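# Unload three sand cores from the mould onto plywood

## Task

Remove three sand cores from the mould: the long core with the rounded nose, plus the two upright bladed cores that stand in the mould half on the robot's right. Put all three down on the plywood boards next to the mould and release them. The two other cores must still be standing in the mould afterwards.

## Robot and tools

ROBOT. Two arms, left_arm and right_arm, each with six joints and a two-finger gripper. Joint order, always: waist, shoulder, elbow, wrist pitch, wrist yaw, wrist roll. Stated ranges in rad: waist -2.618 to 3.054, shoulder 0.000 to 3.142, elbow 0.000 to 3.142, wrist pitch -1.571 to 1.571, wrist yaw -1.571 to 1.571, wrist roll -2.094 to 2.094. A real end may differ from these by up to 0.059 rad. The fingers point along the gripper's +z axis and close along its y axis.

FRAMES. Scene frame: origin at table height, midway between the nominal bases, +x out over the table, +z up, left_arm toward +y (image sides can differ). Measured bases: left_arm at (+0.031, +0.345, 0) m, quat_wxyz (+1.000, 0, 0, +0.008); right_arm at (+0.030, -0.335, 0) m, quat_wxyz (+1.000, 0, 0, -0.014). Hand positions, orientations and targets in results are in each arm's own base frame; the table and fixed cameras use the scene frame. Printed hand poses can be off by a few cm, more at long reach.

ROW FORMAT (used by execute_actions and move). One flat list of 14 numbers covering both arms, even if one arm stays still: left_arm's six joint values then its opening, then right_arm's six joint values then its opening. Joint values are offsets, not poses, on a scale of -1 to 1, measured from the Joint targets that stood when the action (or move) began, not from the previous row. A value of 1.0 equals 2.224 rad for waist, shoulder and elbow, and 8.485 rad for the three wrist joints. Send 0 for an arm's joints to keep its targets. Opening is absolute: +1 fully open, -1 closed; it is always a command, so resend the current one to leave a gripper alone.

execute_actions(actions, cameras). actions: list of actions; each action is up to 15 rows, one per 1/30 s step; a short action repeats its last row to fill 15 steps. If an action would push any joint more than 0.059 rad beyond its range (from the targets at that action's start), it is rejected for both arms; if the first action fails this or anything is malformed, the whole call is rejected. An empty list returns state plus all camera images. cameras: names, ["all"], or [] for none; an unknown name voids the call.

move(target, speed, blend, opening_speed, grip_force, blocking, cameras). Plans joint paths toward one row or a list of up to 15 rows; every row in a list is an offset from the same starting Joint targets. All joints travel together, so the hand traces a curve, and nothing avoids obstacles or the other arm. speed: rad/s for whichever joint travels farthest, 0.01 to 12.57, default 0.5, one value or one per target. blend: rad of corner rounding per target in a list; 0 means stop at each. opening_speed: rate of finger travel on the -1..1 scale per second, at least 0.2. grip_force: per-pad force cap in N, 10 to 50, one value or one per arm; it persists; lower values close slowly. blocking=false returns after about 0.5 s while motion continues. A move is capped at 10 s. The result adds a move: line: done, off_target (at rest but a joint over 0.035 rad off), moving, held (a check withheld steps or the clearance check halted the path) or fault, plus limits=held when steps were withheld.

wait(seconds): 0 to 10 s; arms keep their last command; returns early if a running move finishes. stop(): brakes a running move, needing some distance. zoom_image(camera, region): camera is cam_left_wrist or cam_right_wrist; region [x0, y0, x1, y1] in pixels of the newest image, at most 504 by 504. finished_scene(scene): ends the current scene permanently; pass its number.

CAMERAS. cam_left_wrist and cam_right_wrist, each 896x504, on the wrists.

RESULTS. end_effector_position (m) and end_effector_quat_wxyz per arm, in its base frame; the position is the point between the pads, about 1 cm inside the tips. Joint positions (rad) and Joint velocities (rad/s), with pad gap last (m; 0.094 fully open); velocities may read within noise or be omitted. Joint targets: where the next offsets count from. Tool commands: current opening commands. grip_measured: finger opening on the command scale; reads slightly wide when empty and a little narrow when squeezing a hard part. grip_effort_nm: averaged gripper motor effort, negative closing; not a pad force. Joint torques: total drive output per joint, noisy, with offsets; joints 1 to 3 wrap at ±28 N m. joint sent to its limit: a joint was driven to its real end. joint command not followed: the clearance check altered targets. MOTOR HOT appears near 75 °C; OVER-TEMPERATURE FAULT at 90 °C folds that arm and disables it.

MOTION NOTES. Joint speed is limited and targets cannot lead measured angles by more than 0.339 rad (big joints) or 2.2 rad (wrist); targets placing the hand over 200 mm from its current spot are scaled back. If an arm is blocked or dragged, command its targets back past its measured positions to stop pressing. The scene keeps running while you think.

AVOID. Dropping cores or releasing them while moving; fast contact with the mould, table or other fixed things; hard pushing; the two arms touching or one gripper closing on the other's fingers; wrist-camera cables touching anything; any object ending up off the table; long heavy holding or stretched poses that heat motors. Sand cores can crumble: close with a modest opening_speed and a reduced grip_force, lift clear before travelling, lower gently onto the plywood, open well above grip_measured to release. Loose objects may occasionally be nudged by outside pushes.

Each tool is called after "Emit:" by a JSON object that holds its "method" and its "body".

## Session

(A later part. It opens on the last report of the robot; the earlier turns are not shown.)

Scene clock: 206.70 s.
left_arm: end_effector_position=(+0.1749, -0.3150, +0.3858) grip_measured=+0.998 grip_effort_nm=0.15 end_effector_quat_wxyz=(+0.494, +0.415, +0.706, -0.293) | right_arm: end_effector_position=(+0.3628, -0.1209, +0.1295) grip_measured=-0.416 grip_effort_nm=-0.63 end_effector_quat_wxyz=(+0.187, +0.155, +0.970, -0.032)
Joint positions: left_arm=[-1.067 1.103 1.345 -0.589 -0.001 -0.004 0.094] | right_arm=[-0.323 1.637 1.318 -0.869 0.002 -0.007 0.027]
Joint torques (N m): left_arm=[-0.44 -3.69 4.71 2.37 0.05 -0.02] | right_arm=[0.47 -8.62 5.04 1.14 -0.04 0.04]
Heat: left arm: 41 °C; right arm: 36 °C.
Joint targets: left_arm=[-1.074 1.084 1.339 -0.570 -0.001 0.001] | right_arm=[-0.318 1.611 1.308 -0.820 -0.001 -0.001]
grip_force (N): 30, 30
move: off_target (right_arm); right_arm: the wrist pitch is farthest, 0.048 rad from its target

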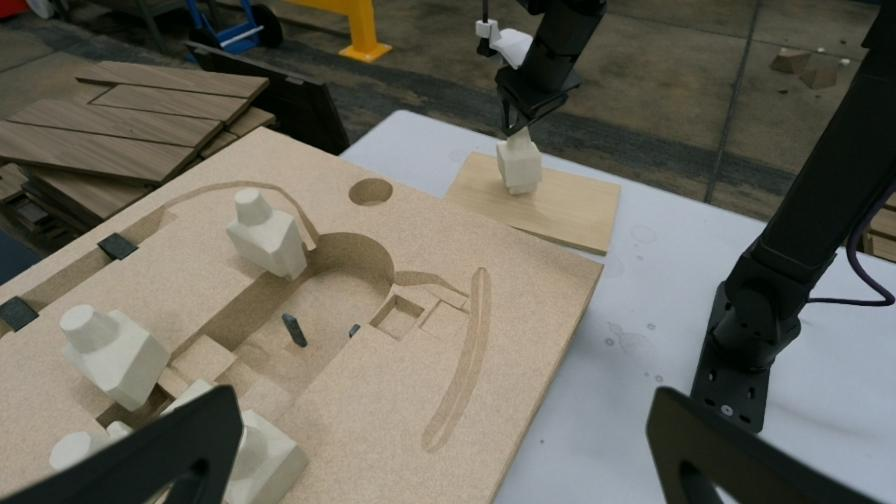

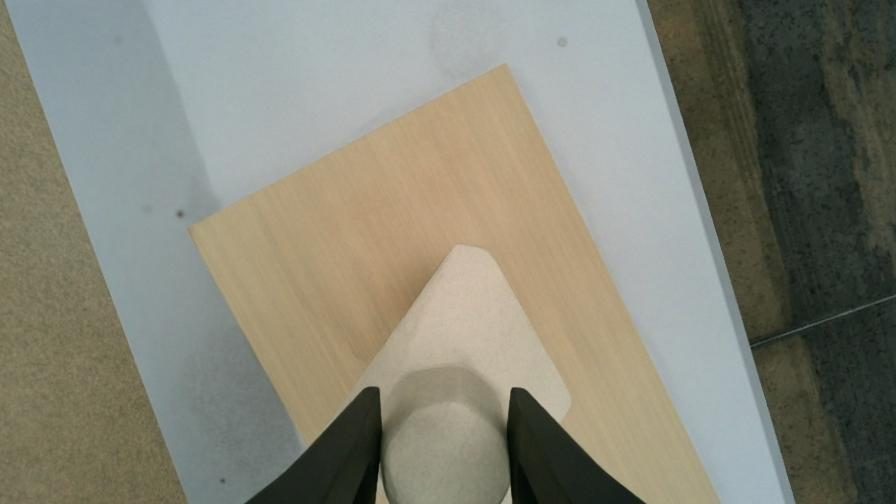

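Emit:
{"method": "move", "body": {"target": [0,0,0,0,0,0,1,0,0,0,0,0,0,-0.25], "opening_speed": 0.2, "cameras": ["all"]}}

Emit:
{"method": "zoom_image", "body": {"camera": "cam_left_wrist", "region": [420, 40, 720, 290]}}

Scene clock: 216.90 s.
left_arm: end_effector_position=(+0.1749, -0.3150, +0.3858) grip_measured=+0.998 grip_effort_nm=0.14 end_effector_quat_wxyz=(+0.494, +0.415, +0.706, -0.293) | right_arm: end_effector_position=(+0.3688, -0.1208, +0.1312) grip_measured=-0.253 grip_effort_nm=0.17 end_effector_quat_wxyz=(+0.200, +0.153, +0.967, -0.030)
Joint positions: left_arm=[-1.067 1.103 1.345 -0.589 -0.001 -0.004 0.094] | right_arm=[-0.322 1.637 1.315 -0.841 -0.006 -0.007 0.035]
Joint torques (N m): left_arm=[-0.51 -3.73 4.77 2.4 0.04 -0.04] | right_arm=[0.34 -8.68 5.22 0.94 0.04 0.04]
Heat: left arm: 41 °C; right arm: 36 °C.
Joint targets: left_arm=[-1.074 1.084 1.339 -0.570 -0.001 0.001] | right_arm=[-0.318 1.611 1.308 -0.820 0.000 -0.001]
grip_force (N): 30, 30
move: done

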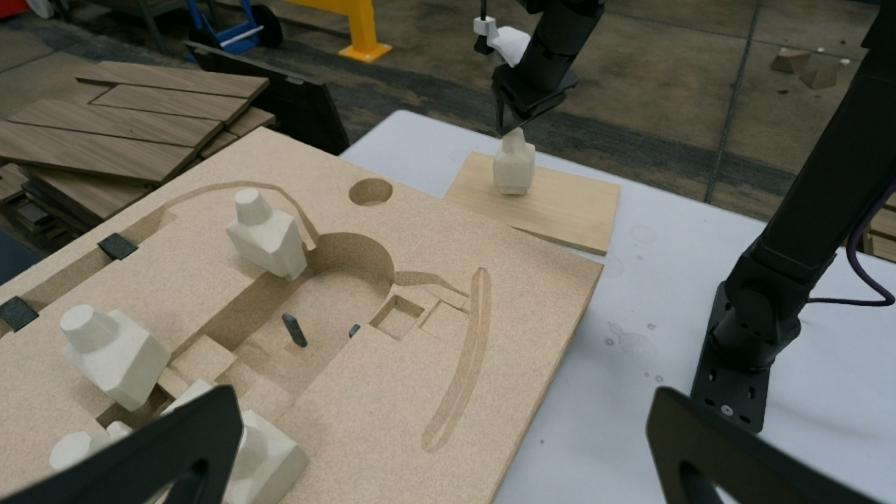

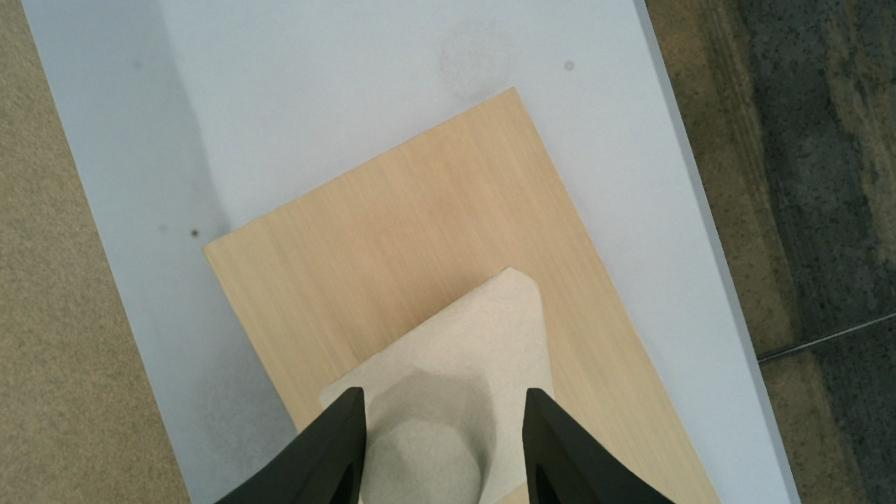

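Scaled by 1.680.

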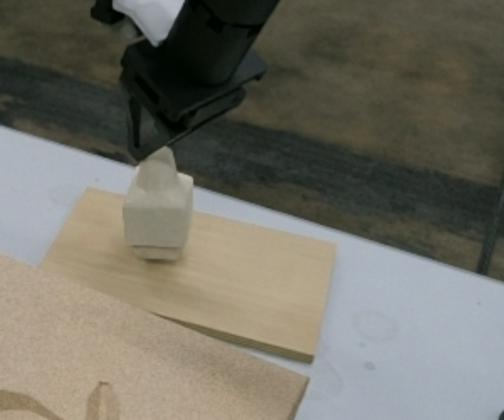

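Emit:
{"method": "move", "body": {"target": [[0,0,0,0,0,0,1,0,0,0,0,0,0,0.3],[0,0,0,0,0,0,1,0,0.0083,0.1344,-0.0306,0,0,0.3],[0,0,0,0,0,0,1,0.3125,0.1132,0.2128,0.0179,0,0,1]], "speed": [0.3,0.3,0.7], "cameras": ["all"]}}

Scene clock: 231.27 s.
left_arm: end_effector_position=(+0.1749, -0.3150, +0.3858) grip_measured=+0.998 grip_effort_nm=0.14 end_effector_quat_wxyz=(+0.494, +0.415, +0.706, -0.293) | right_arm: end_effector_position=(+0.4801, +0.1948, +0.2264) grip_measured=+0.997 grip_effort_nm=0.18 end_effector_quat_wxyz=(+0.370, -0.179, +0.909, +0.072)
Joint positions: left_arm=[-1.067 1.103 1.345 -0.589 -0.001 -0.004 0.094] | right_arm=[0.382 1.852 1.746 -0.693 -0.004 -0.006 0.094]
Joint torques (N m): left_arm=[-0.46 -3.71 4.79 2.37 0.03 -0.01] | right_arm=[-0.47 -7.82 8.94 1.42 0.02 0.02]
Heat: left arm: 41 °C; right arm: 36 °C.
Joint targets: left_arm=[-1.074 1.084 1.339 -0.570 -0.001 0.001] | right_arm=[0.377 1.863 1.781 -0.669 -0.001 -0.001]
grip_force (N): 30, 30
move: done

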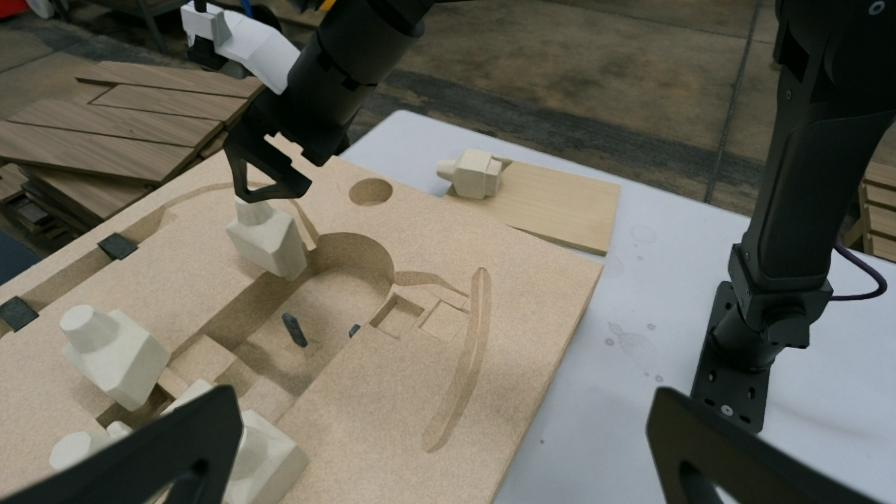

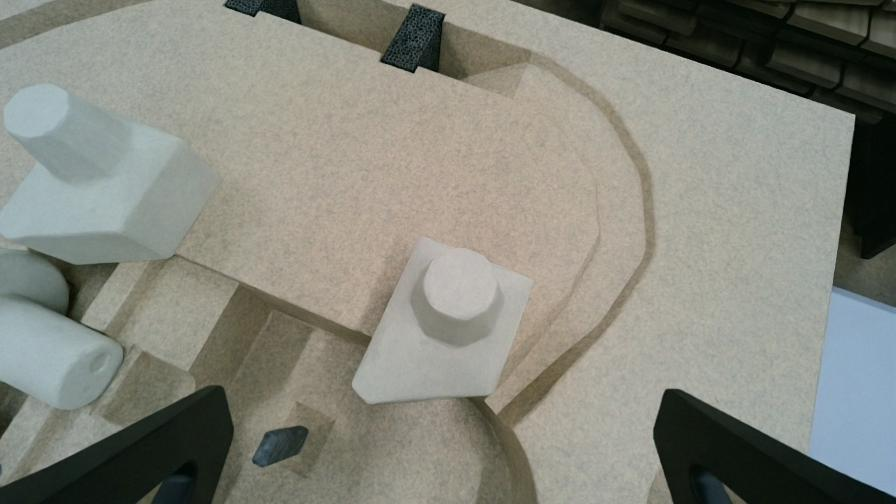

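Emit:
{"method": "zoom_image", "body": {"camera": "cam_left_wrist", "region": [380, 60, 680, 310]}}

Scaled by 1.680.

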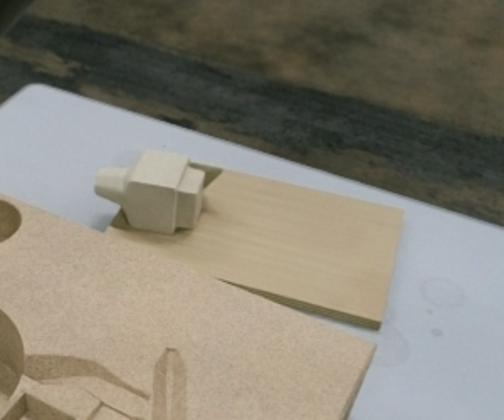

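Emit:
{"method": "move", "body": {"target": [0,0,0,0,0,0,1,-0.005,0.0423,-0.0013,0.0115,0,0,1], "speed": 0.2, "cameras": ["all"]}}

Scene clock: 243.30 s.
left_arm: end_effector_position=(+0.1749, -0.3150, +0.3859) grip_measured=+0.998 grip_effort_nm=0.14 end_effector_quat_wxyz=(+0.494, +0.415, +0.706, -0.293) | right_arm: end_effector_position=(+0.5069, +0.2002, +0.1970) grip_measured=+0.997 grip_effort_nm=0.18 end_effector_quat_wxyz=(+0.373, -0.175, +0.908, +0.071)
Joint positions: left_arm=[-1.067 1.103 1.345 -0.589 -0.001 -0.004 0.094] | right_arm=[0.373 1.947 1.752 -0.596 -0.004 -0.006 0.094]
Joint torques (N m): left_arm=[-0.54 -3.82 4.74 2.38 0.03 0.01] | right_arm=[-0.55 -8.69 8.28 1.41 0.02 0.02]
Heat: left arm: 42 °C; right arm: 38 °C.
Joint targets: left_arm=[-1.074 1.084 1.339 -0.570 -0.001 0.001] | right_arm=[0.366 1.957 1.778 -0.571 -0.001 -0.001]
grip_force (N): 30, 30
move: done

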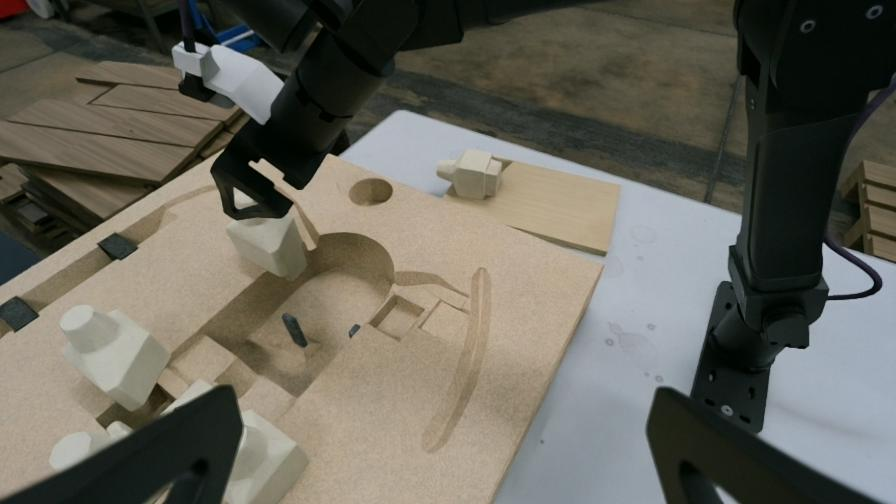

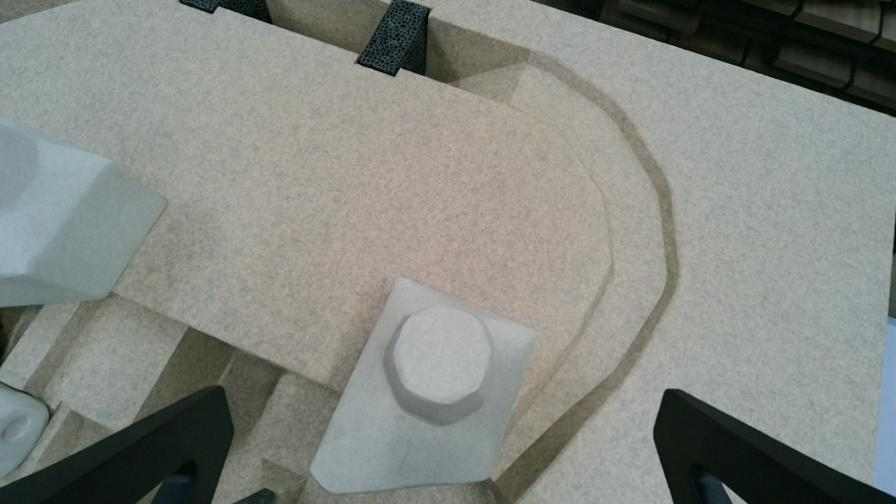

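Emit:
{"method": "move", "body": {"target": [0,0,0,0,0,0,1,0,0.0265,-0.0008,0.0072,0,0,1], "speed": 0.2}}

Emit:
{"method": "move", "body": {"target": [0,0,0,0,0,0,1,0,0,0,0,0,0,-0.6], "opening_speed": 0.4, "cameras": ["all"]}}

Scene clock: 249.87 s.
left_arm: end_effector_position=(+0.1749, -0.3150, +0.3859) grip_measured=+0.998 grip_effort_nm=0.14 end_effector_quat_wxyz=(+0.494, +0.415, +0.706, -0.293) | right_arm: end_effector_position=(+0.5206, +0.2055, +0.1771) grip_measured=+0.997 grip_effort_nm=0.18 end_effector_quat_wxyz=(+0.374, -0.175, +0.908, +0.071)
Joint positions: left_arm=[-1.067 1.103 1.345 -0.589 -0.001 -0.004 0.094] | right_arm=[0.373 2.004 1.752 -0.536 -0.004 -0.006 0.094]
Joint torques (N m): left_arm=[-0.44 -3.75 4.78 2.4 0.04 -0.02] | right_arm=[-0.59 -8.99 8.13 1.43 0.03 0.02]
Heat: left arm: 42 °C; right arm: 39 °C.
Joint targets: left_arm=[-1.074 1.084 1.339 -0.570 -0.001 0.001] | right_arm=[0.366 2.016 1.776 -0.510 -0.001 -0.001]
grip_force (N): 30, 30
move: done

Scene clock: 254.23 s.
left_arm: end_effector_position=(+0.1749, -0.3150, +0.3859) grip_measured=+0.998 grip_effort_nm=0.14 end_effector_quat_wxyz=(+0.494, +0.415, +0.706, -0.293) | right_arm: end_effector_position=(+0.5208, +0.2055, +0.1773) grip_measured=-0.425 grip_effort_nm=-0.59 end_effector_quat_wxyz=(+0.375, -0.175, +0.908, +0.071)
Joint positions: left_arm=[-1.067 1.103 1.345 -0.589 -0.001 -0.004 0.094] | right_arm=[0.373 2.004 1.752 -0.535 -0.003 -0.006 0.027]
Joint torques (N m): left_arm=[-0.49 -3.71 4.74 2.39 0.01 0] | right_arm=[-0.58 -8.99 8.17 1.44 0.02 0.02]
Heat: left arm: 42 °C; right arm: 39 °C.
Joint targets: left_arm=[-1.074 1.084 1.339 -0.570 -0.001 0.001] | right_arm=[0.366 2.016 1.776 -0.510 -0.001 -0.001]
grip_force (N): 30, 30
move: done

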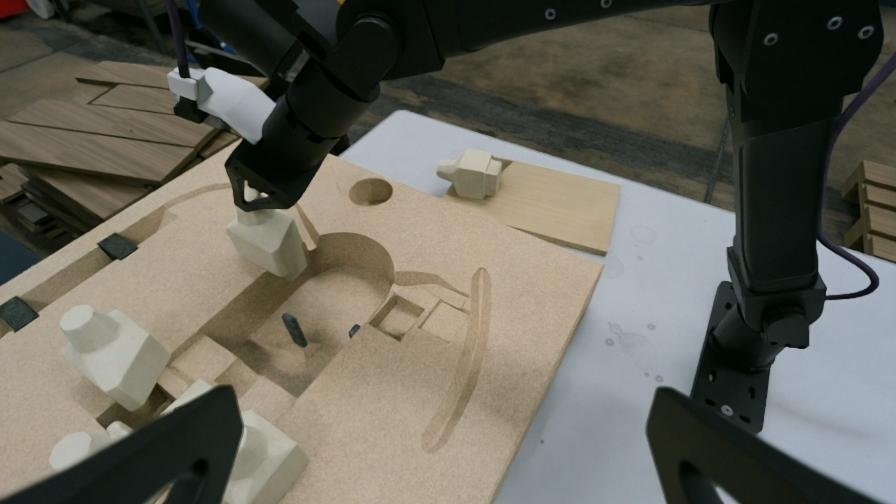

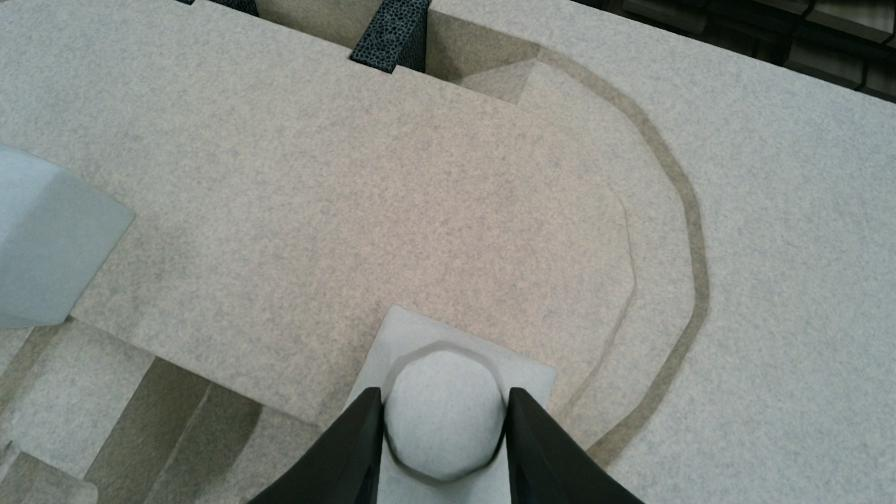

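Emit:
{"method": "move", "body": {"target": [[0,0,0,0,0,0,1,0,0.0055,0.0606,-0.01445,0,0,-0.6],[0,0,0,0,0,0,1,0,0.0178,0.1336,-0.0304,0,0,-0.6],[0,0,0,0,0,0,1,0,0.0377,0.2109,-0.0454,0,0,-0.6]], "speed": 0.15, "blend": 0.02, "cameras": ["all"]}}

Emit:
{"method": "zoom_image", "body": {"camera": "cam_left_wrist", "region": [150, 80, 450, 330]}}

Scene clock: 264.87 s.
left_arm: end_effector_position=(+0.1749, -0.3150, +0.3859) grip_measured=+0.998 grip_effort_nm=0.14 end_effector_quat_wxyz=(+0.494, +0.415, +0.706, -0.293) | right_arm: end_effector_position=(+0.5195, +0.2048, +0.2442) grip_measured=-0.428 grip_effort_nm=-0.63 end_effector_quat_wxyz=(+0.352, -0.176, +0.917, +0.067)
Joint positions: left_arm=[-1.067 1.103 1.345 -0.589 -0.001 -0.004 0.094] | right_arm=[0.373 2.098 2.196 -0.935 -0.003 -0.006 0.027]
Joint torques (N m): left_arm=[-0.47 -3.78 4.74 2.39 0.03 -0.01] | right_arm=[-0.59 -10.06 9.8 1.53 0.01 0.02]
Heat: left arm: 42 °C; right arm: 40 °C.
Joint targets: left_arm=[-1.074 1.084 1.339 -0.570 -0.001 0.001] | right_arm=[0.366 2.100 2.245 -0.895 -0.001 -0.001]
grip_force (N): 30, 30
move: off_target (right_arm); right_arm: the elbow is farthest, 0.050 rad from its target

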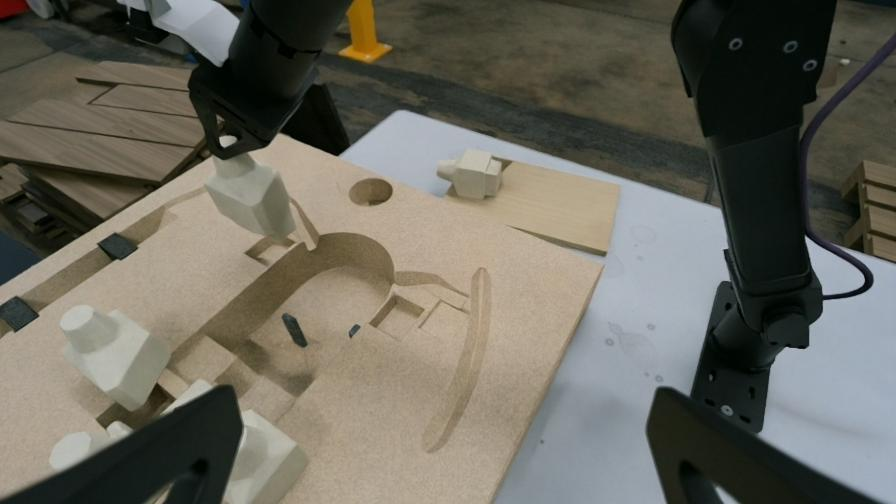

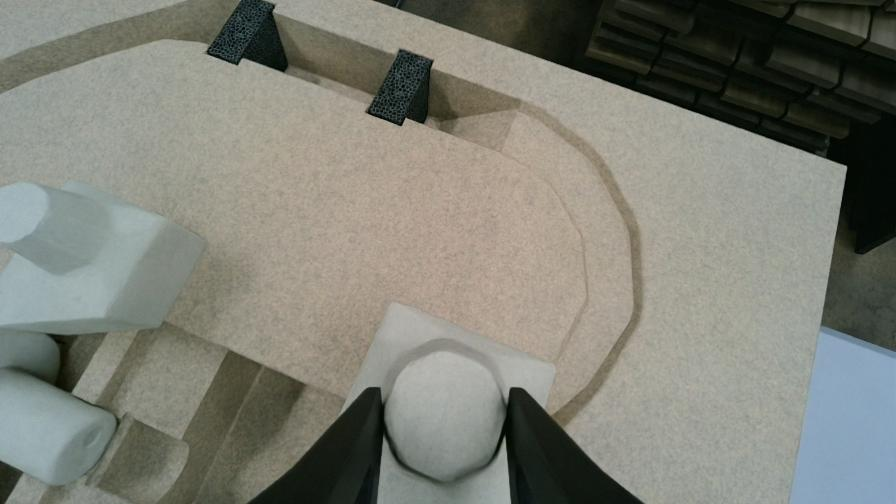

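Scaled by 1.680.

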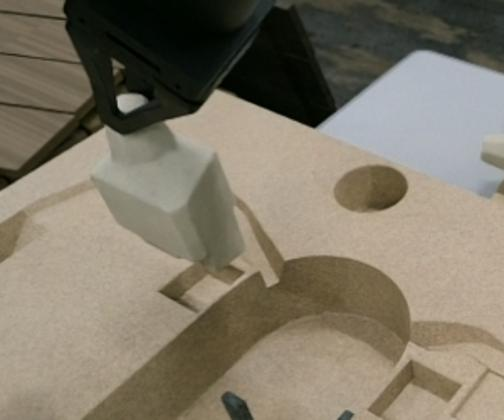

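Emit:
{"method": "move", "body": {"target": [0,0,0,0,0,0,1,0,0.0376,0.1119,-0.016,0,0,-0.6], "speed": 0.15, "cameras": ["all"]}}

Emit:
{"method": "zoom_image", "body": {"camera": "cam_left_wrist", "region": [150, 80, 450, 330]}}

Scene clock: 271.73 s.
left_arm: end_effector_position=(+0.1749, -0.3150, +0.3859) grip_measured=+0.998 grip_effort_nm=0.14 end_effector_quat_wxyz=(+0.494, +0.415, +0.706, -0.293) | right_arm: end_effector_position=(+0.5259, +0.2073, +0.2758) grip_measured=-0.428 grip_effort_nm=-0.63 end_effector_quat_wxyz=(+0.366, -0.175, +0.911, +0.069)
Joint positions: left_arm=[-1.067 1.103 1.345 -0.589 -0.001 -0.004 0.094] | right_arm=[0.373 2.181 2.446 -1.072 -0.003 -0.006 0.027]
Joint torques (N m): left_arm=[-0.51 -3.78 4.85 2.4 0 0.02] | right_arm=[-0.61 -10.28 9.35 1.57 0.01 0.02]
Heat: left arm: 42 °C; right arm: 40 °C.
Joint targets: left_arm=[-1.074 1.084 1.339 -0.570 -0.001 0.001] | right_arm=[0.366 2.184 2.494 -1.031 -0.001 -0.001]
grip_force (N): 30, 30
move: off_target (right_arm); right_arm: the elbow is farthest, 0.048 rad from its target

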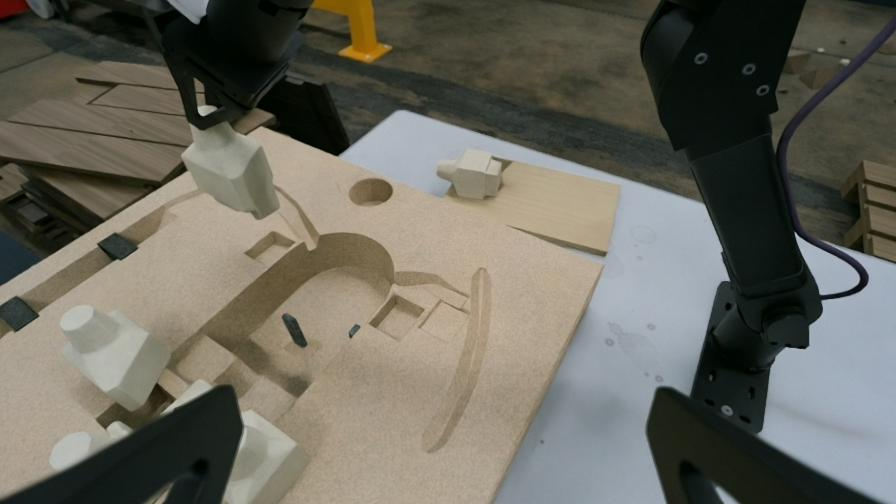

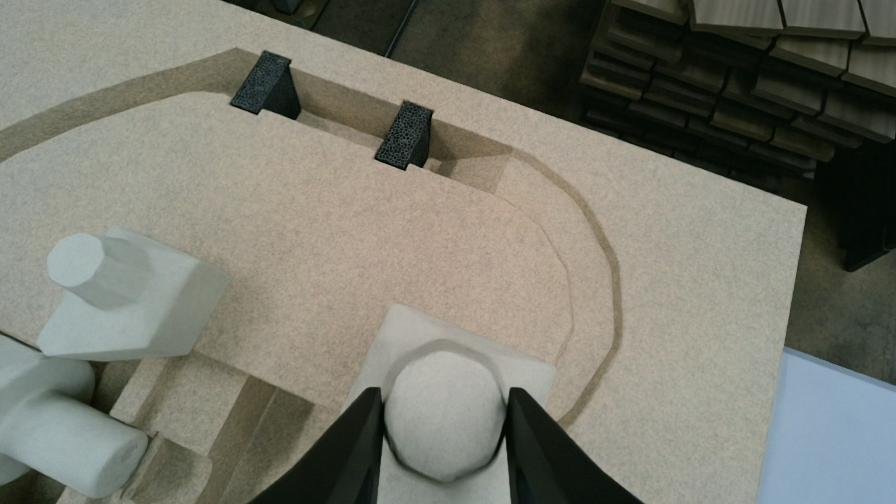

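Scaled by 1.680.

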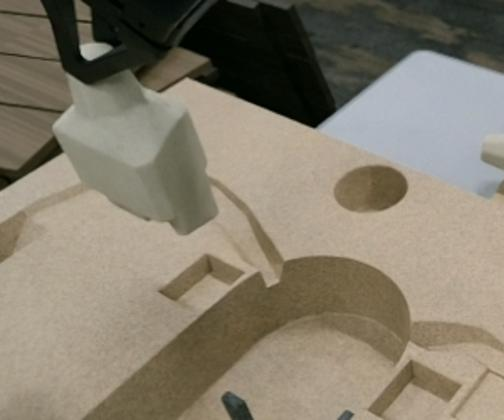

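Emit:
{"method": "move", "body": {"target": [[0,0,0,0,0,0,1,-0.2995,-0.2591,-0.4005,0.0336,0,0,-0.6],[0,0,0,0,0,0,1,-0.4645,-0.2795,-0.4009,-0.0482,0,0.1214,-0.6]], "speed": 0.5, "blend": 0.05, "cameras": ["all"]}}

Emit:
{"method": "zoom_image", "body": {"camera": "cam_left_wrist", "region": [400, 0, 750, 290]}}

Scene clock: 295.10 s.
left_arm: end_effector_position=(+0.1749, -0.3150, +0.3859) grip_measured=+0.998 grip_effort_nm=0.14 end_effector_quat_wxyz=(+0.494, +0.415, +0.706, -0.293) | right_arm: end_effector_position=(+0.2430, -0.1889, +0.1931) grip_measured=-0.431 grip_effort_nm=-0.63 end_effector_quat_wxyz=(+0.067, +0.743, +0.665, +0.011)
Joint positions: left_arm=[-1.067 1.103 1.345 -0.589 -0.001 -0.004 0.094] | right_arm=[-0.663 1.603 1.599 -1.43 0.002 1.018 0.027]
Joint torques (N m): left_arm=[-0.4 -3.73 4.82 2.39 0.06 -0.01] | right_arm=[-0.36 -9.16 5.45 0.25 -0.04 0.08]
Heat: left arm: 43 °C; right arm: 38 °C.
Joint targets: left_arm=[-1.074 1.084 1.339 -0.570 -0.001 0.001] | right_arm=[-0.667 1.562 1.602 -1.440 -0.001 1.029]
grip_force (N): 30, 30
move: off_target (right_arm); right_arm: the shoulder is farthest, 0.041 rad from its target

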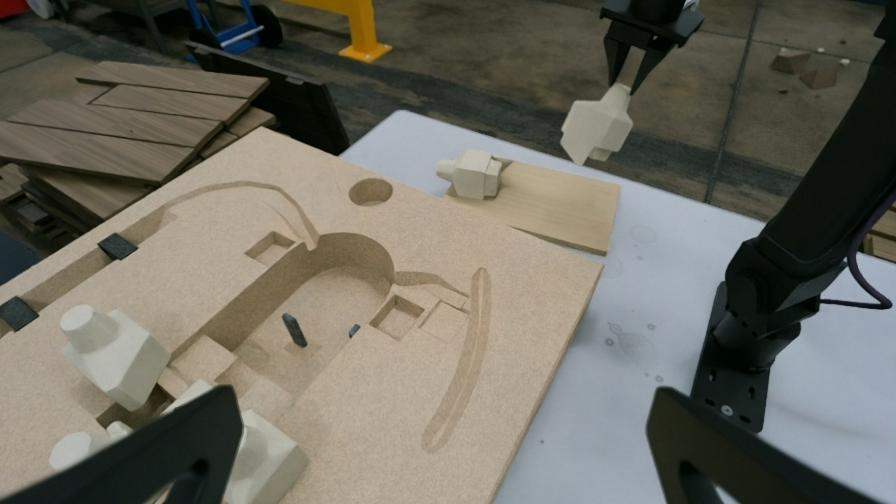

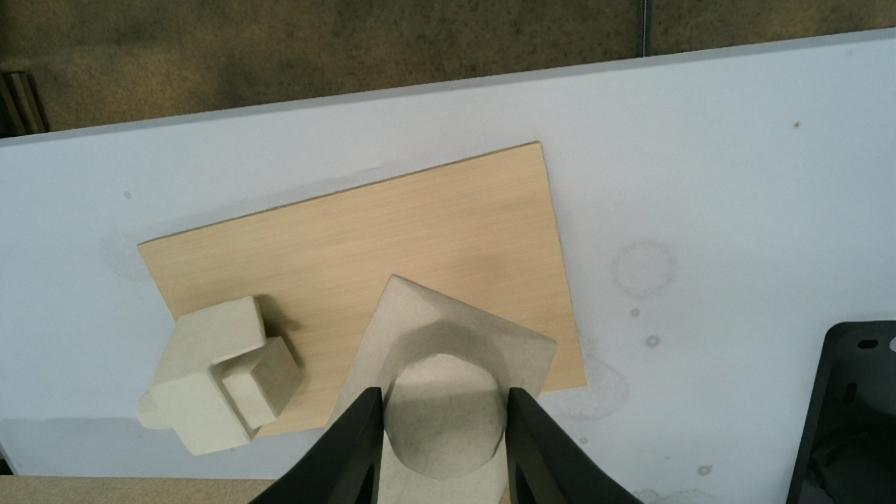

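Scaled by 1.440.

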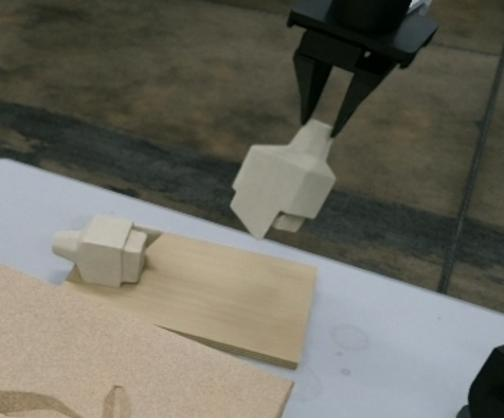

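Emit:
{"method": "move", "body": {"target": [0,0,0,0,0,0,1,0,-0.0146,-0.1589,0.0378,0,0,-0.6], "speed": 0.2, "cameras": ["all"]}}

Emit:
{"method": "zoom_image", "body": {"camera": "cam_left_wrist", "region": [400, 0, 750, 290]}}

Scene clock: 311.63 s.
left_arm: end_effector_position=(+0.1749, -0.3150, +0.3859) grip_measured=+0.998 grip_effort_nm=0.14 end_effector_quat_wxyz=(+0.494, +0.415, +0.706, -0.293) | right_arm: end_effector_position=(+0.2351, -0.1835, +0.1151) grip_measured=-0.431 grip_effort_nm=-0.63 end_effector_quat_wxyz=(+0.056, +0.745, +0.665, +0.008)
Joint positions: left_arm=[-1.067 1.103 1.345 -0.589 -0.001 -0.004 0.094] | right_arm=[-0.663 1.566 1.252 -1.144 0.005 1.02 0.027]
Joint torques (N m): left_arm=[-0.47 -3.69 4.81 2.39 0.04 -0.01] | right_arm=[-0.32 -8.51 5.15 0.53 -0.06 0.07]
Heat: left arm: 44 °C; right arm: 37 °C.
Joint targets: left_arm=[-1.074 1.084 1.339 -0.570 -0.001 0.001] | right_arm=[-0.667 1.529 1.249 -1.119 0.000 1.029]
grip_force (N): 30, 30
move: off_target (right_arm); right_arm: the shoulder is farthest, 0.036 rad from its target

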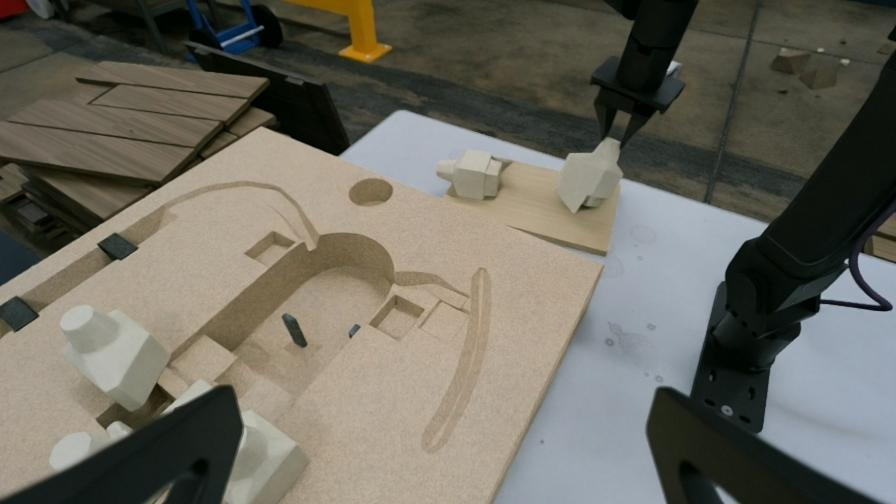

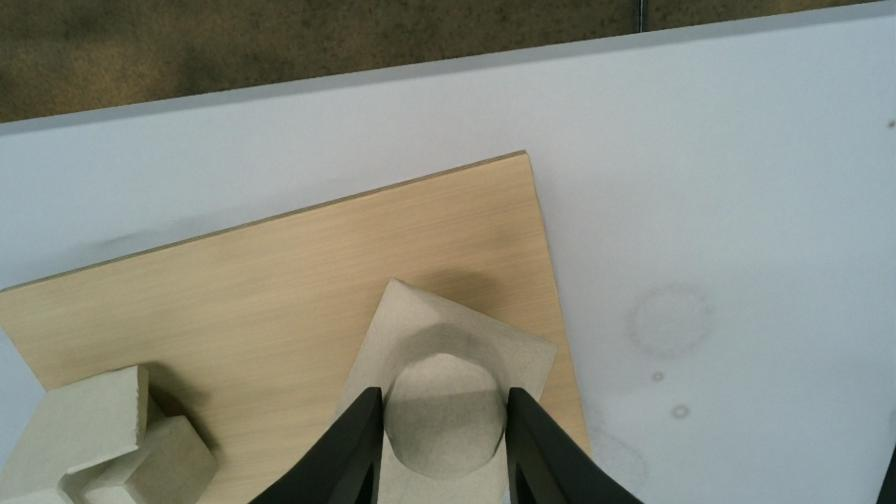

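Scaled by 1.440.

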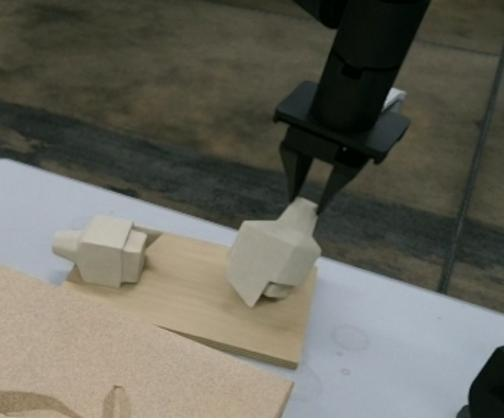

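Emit:
{"method": "move", "body": {"target": [0,0,0,0,0,0,1,-0.0157,0.0225,-0.0409,0.0165,0,-0.0041,-0.6], "speed": 0.08, "grip_force": [30,20], "cameras": ["all"]}}

Emit:
{"method": "zoom_image", "body": {"camera": "cam_left_wrist", "region": [400, 0, 750, 290]}}

Scene clock: 317.33 s.
left_arm: end_effector_position=(+0.1749, -0.3150, +0.3859) grip_measured=+0.998 grip_effort_nm=0.14 end_effector_quat_wxyz=(+0.494, +0.415, +0.706, -0.293) | right_arm: end_effector_position=(+0.2356, -0.2064, +0.0993) grip_measured=-0.431 grip_effort_nm=-0.45 end_effector_quat_wxyz=(+0.092, +0.748, +0.657, -0.005)
Joint positions: left_arm=[-1.067 1.103 1.345 -0.589 -0.001 -0.004 0.094] | right_arm=[-0.701 1.566 1.179 -1.002 0.037 0.995 0.027]
Joint torques (N m): left_arm=[-0.5 -3.79 4.79 2.36 0.04 0] | right_arm=[-0.06 -4.55 3.89 0.59 -0.31 -0.04]
Heat: left arm: 44 °C; right arm: 37 °C.
Joint targets: left_arm=[-1.074 1.084 1.339 -0.570 -0.001 0.001] | right_arm=[-0.702 1.579 1.158 -0.979 0.000 0.995]
grip_force (N): 30, 20
move: off_target (right_arm); right_arm: the wrist yaw is farthest, 0.037 rad from its target

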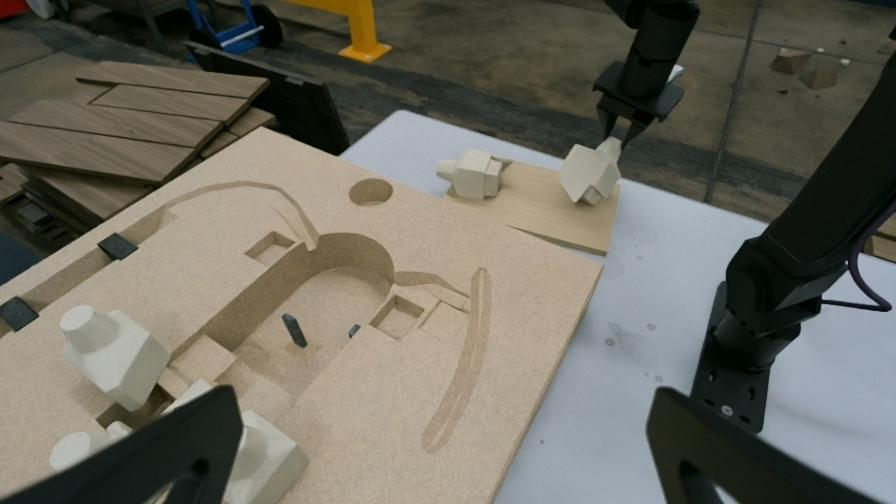

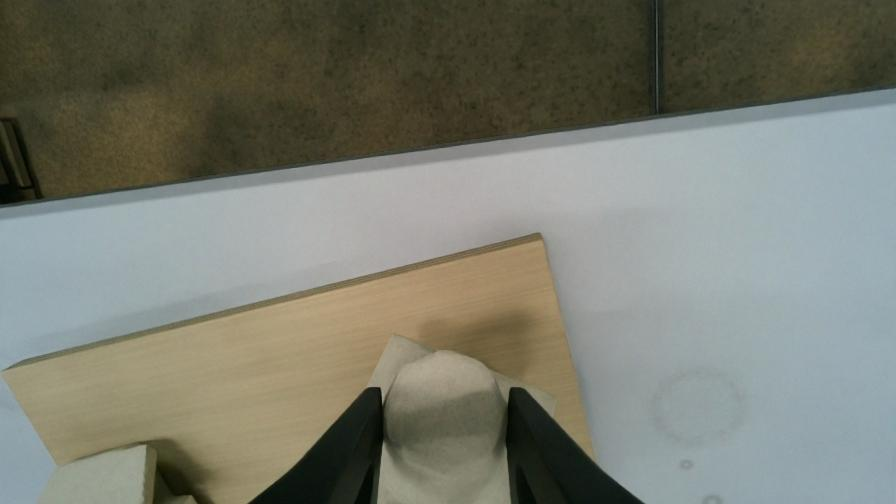

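Scaled by 1.440.

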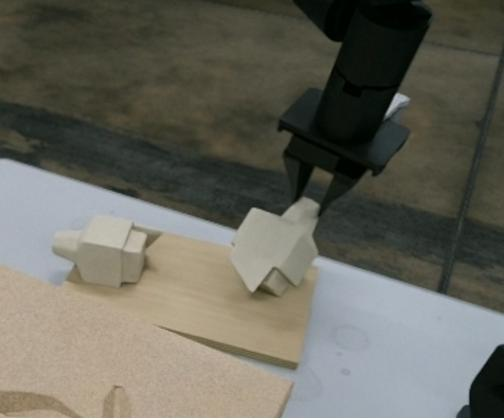

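Emit:
{"method": "move", "body": {"target": [0,0,0,0,0,0,1,-0.0113,0.0241,-0.0303,0.0142,0,-0.003,-0.6], "speed": 0.08, "cameras": ["all"]}}

Emit:
{"method": "zoom_image", "body": {"camera": "cam_left_wrist", "region": [400, 0, 750, 290]}}

Scene clock: 321.13 s.
left_arm: end_effector_position=(+0.1749, -0.3150, +0.3859) grip_measured=+0.998 grip_effort_nm=0.15 end_effector_quat_wxyz=(+0.494, +0.415, +0.706, -0.293) | right_arm: end_effector_position=(+0.2426, -0.2202, +0.0710) grip_measured=-0.431 grip_effort_nm=-0.45 end_effector_quat_wxyz=(+0.106, +0.750, +0.653, +0.003)
Joint positions: left_arm=[-1.067 1.103 1.345 -0.589 -0.001 -0.004 0.094] | right_arm=[-0.728 1.615 1.109 -0.852 0.021 0.978 0.027]
Joint torques (N m): left_arm=[-0.59 -3.69 4.78 2.38 0.03 0] | right_arm=[0.13 -4.6 4.01 0.39 -0.2 -0.14]
Heat: left arm: 44 °C; right arm: 36 °C.
Joint targets: left_arm=[-1.074 1.084 1.339 -0.570 -0.001 0.001] | right_arm=[-0.727 1.633 1.091 -0.859 0.000 0.969]
grip_force (N): 30, 20
move: done

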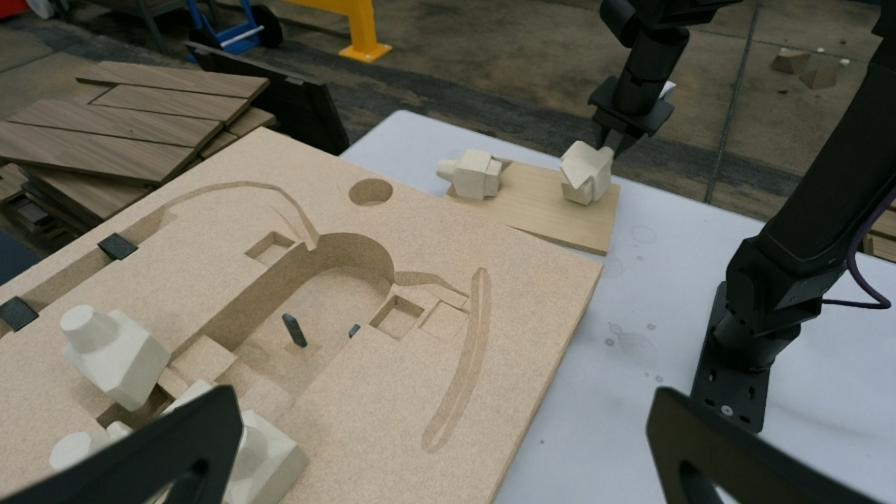

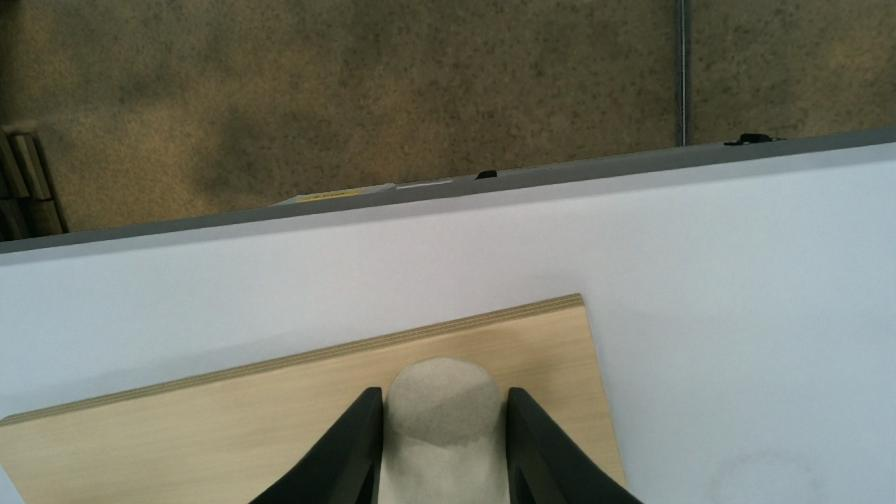

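Scaled by 1.440.

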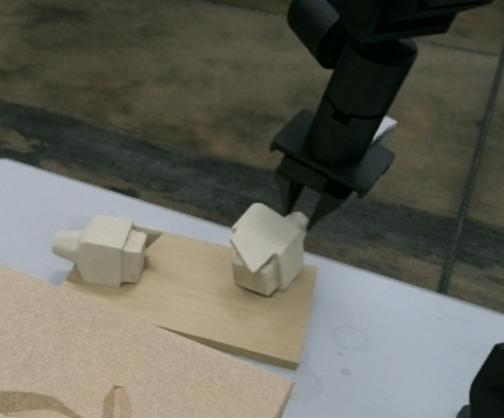

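Emit:
{"method": "move", "body": {"target": [0,0,0,0,0,0,1,0,0.0230,-0.0164,0.0104,0,0,-0.6], "speed": 0.06, "cameras": ["all"]}}

Emit:
{"method": "zoom_image", "body": {"camera": "cam_left_wrist", "region": [400, 0, 750, 290]}}

Scene clock: 326.43 s.
left_arm: end_effector_position=(+0.1749, -0.3150, +0.3859) grip_measured=+0.998 grip_effort_nm=0.14 end_effector_quat_wxyz=(+0.494, +0.415, +0.706, -0.293) | right_arm: end_effector_position=(+0.2466, -0.2236, +0.0514) grip_measured=-0.434 grip_effort_nm=-0.44 end_effector_quat_wxyz=(+0.105, +0.749, +0.654, +0.003)
Joint positions: left_arm=[-1.067 1.103 1.345 -0.589 -0.001 -0.004 0.094] | right_arm=[-0.728 1.659 1.075 -0.776 0.021 0.975 0.027]
Joint torques (N m): left_arm=[-0.46 -3.63 4.79 2.39 0.03 0] | right_arm=[0.09 -4.33 3.69 0.52 -0.2 -0.07]
Heat: left arm: 44 °C; right arm: 36 °C.
Joint targets: left_arm=[-1.074 1.084 1.339 -0.570 -0.001 0.001] | right_arm=[-0.727 1.684 1.054 -0.771 0.000 0.969]
grip_force (N): 30, 20
move: done

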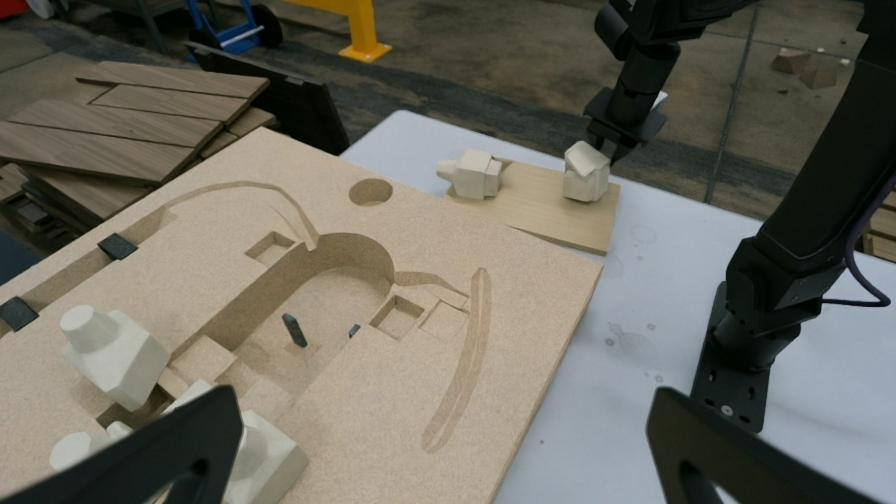

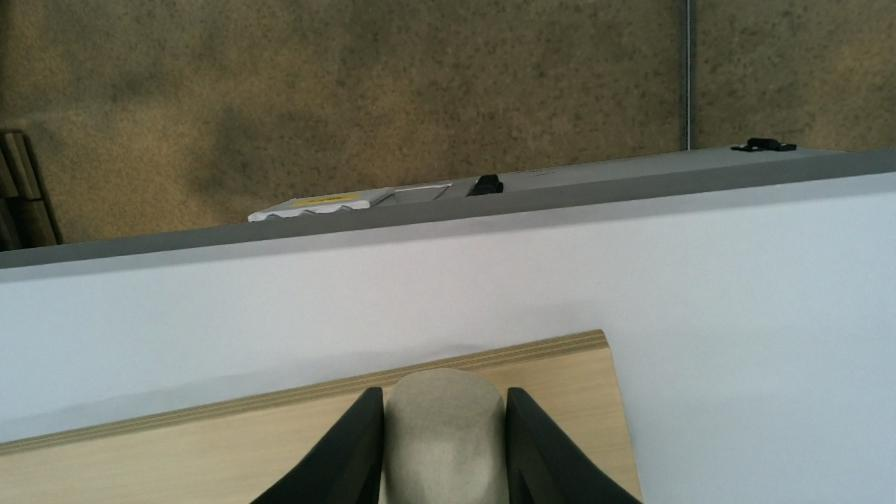

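Scaled by 1.440.

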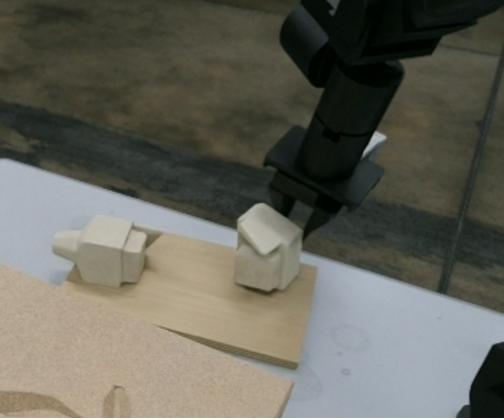

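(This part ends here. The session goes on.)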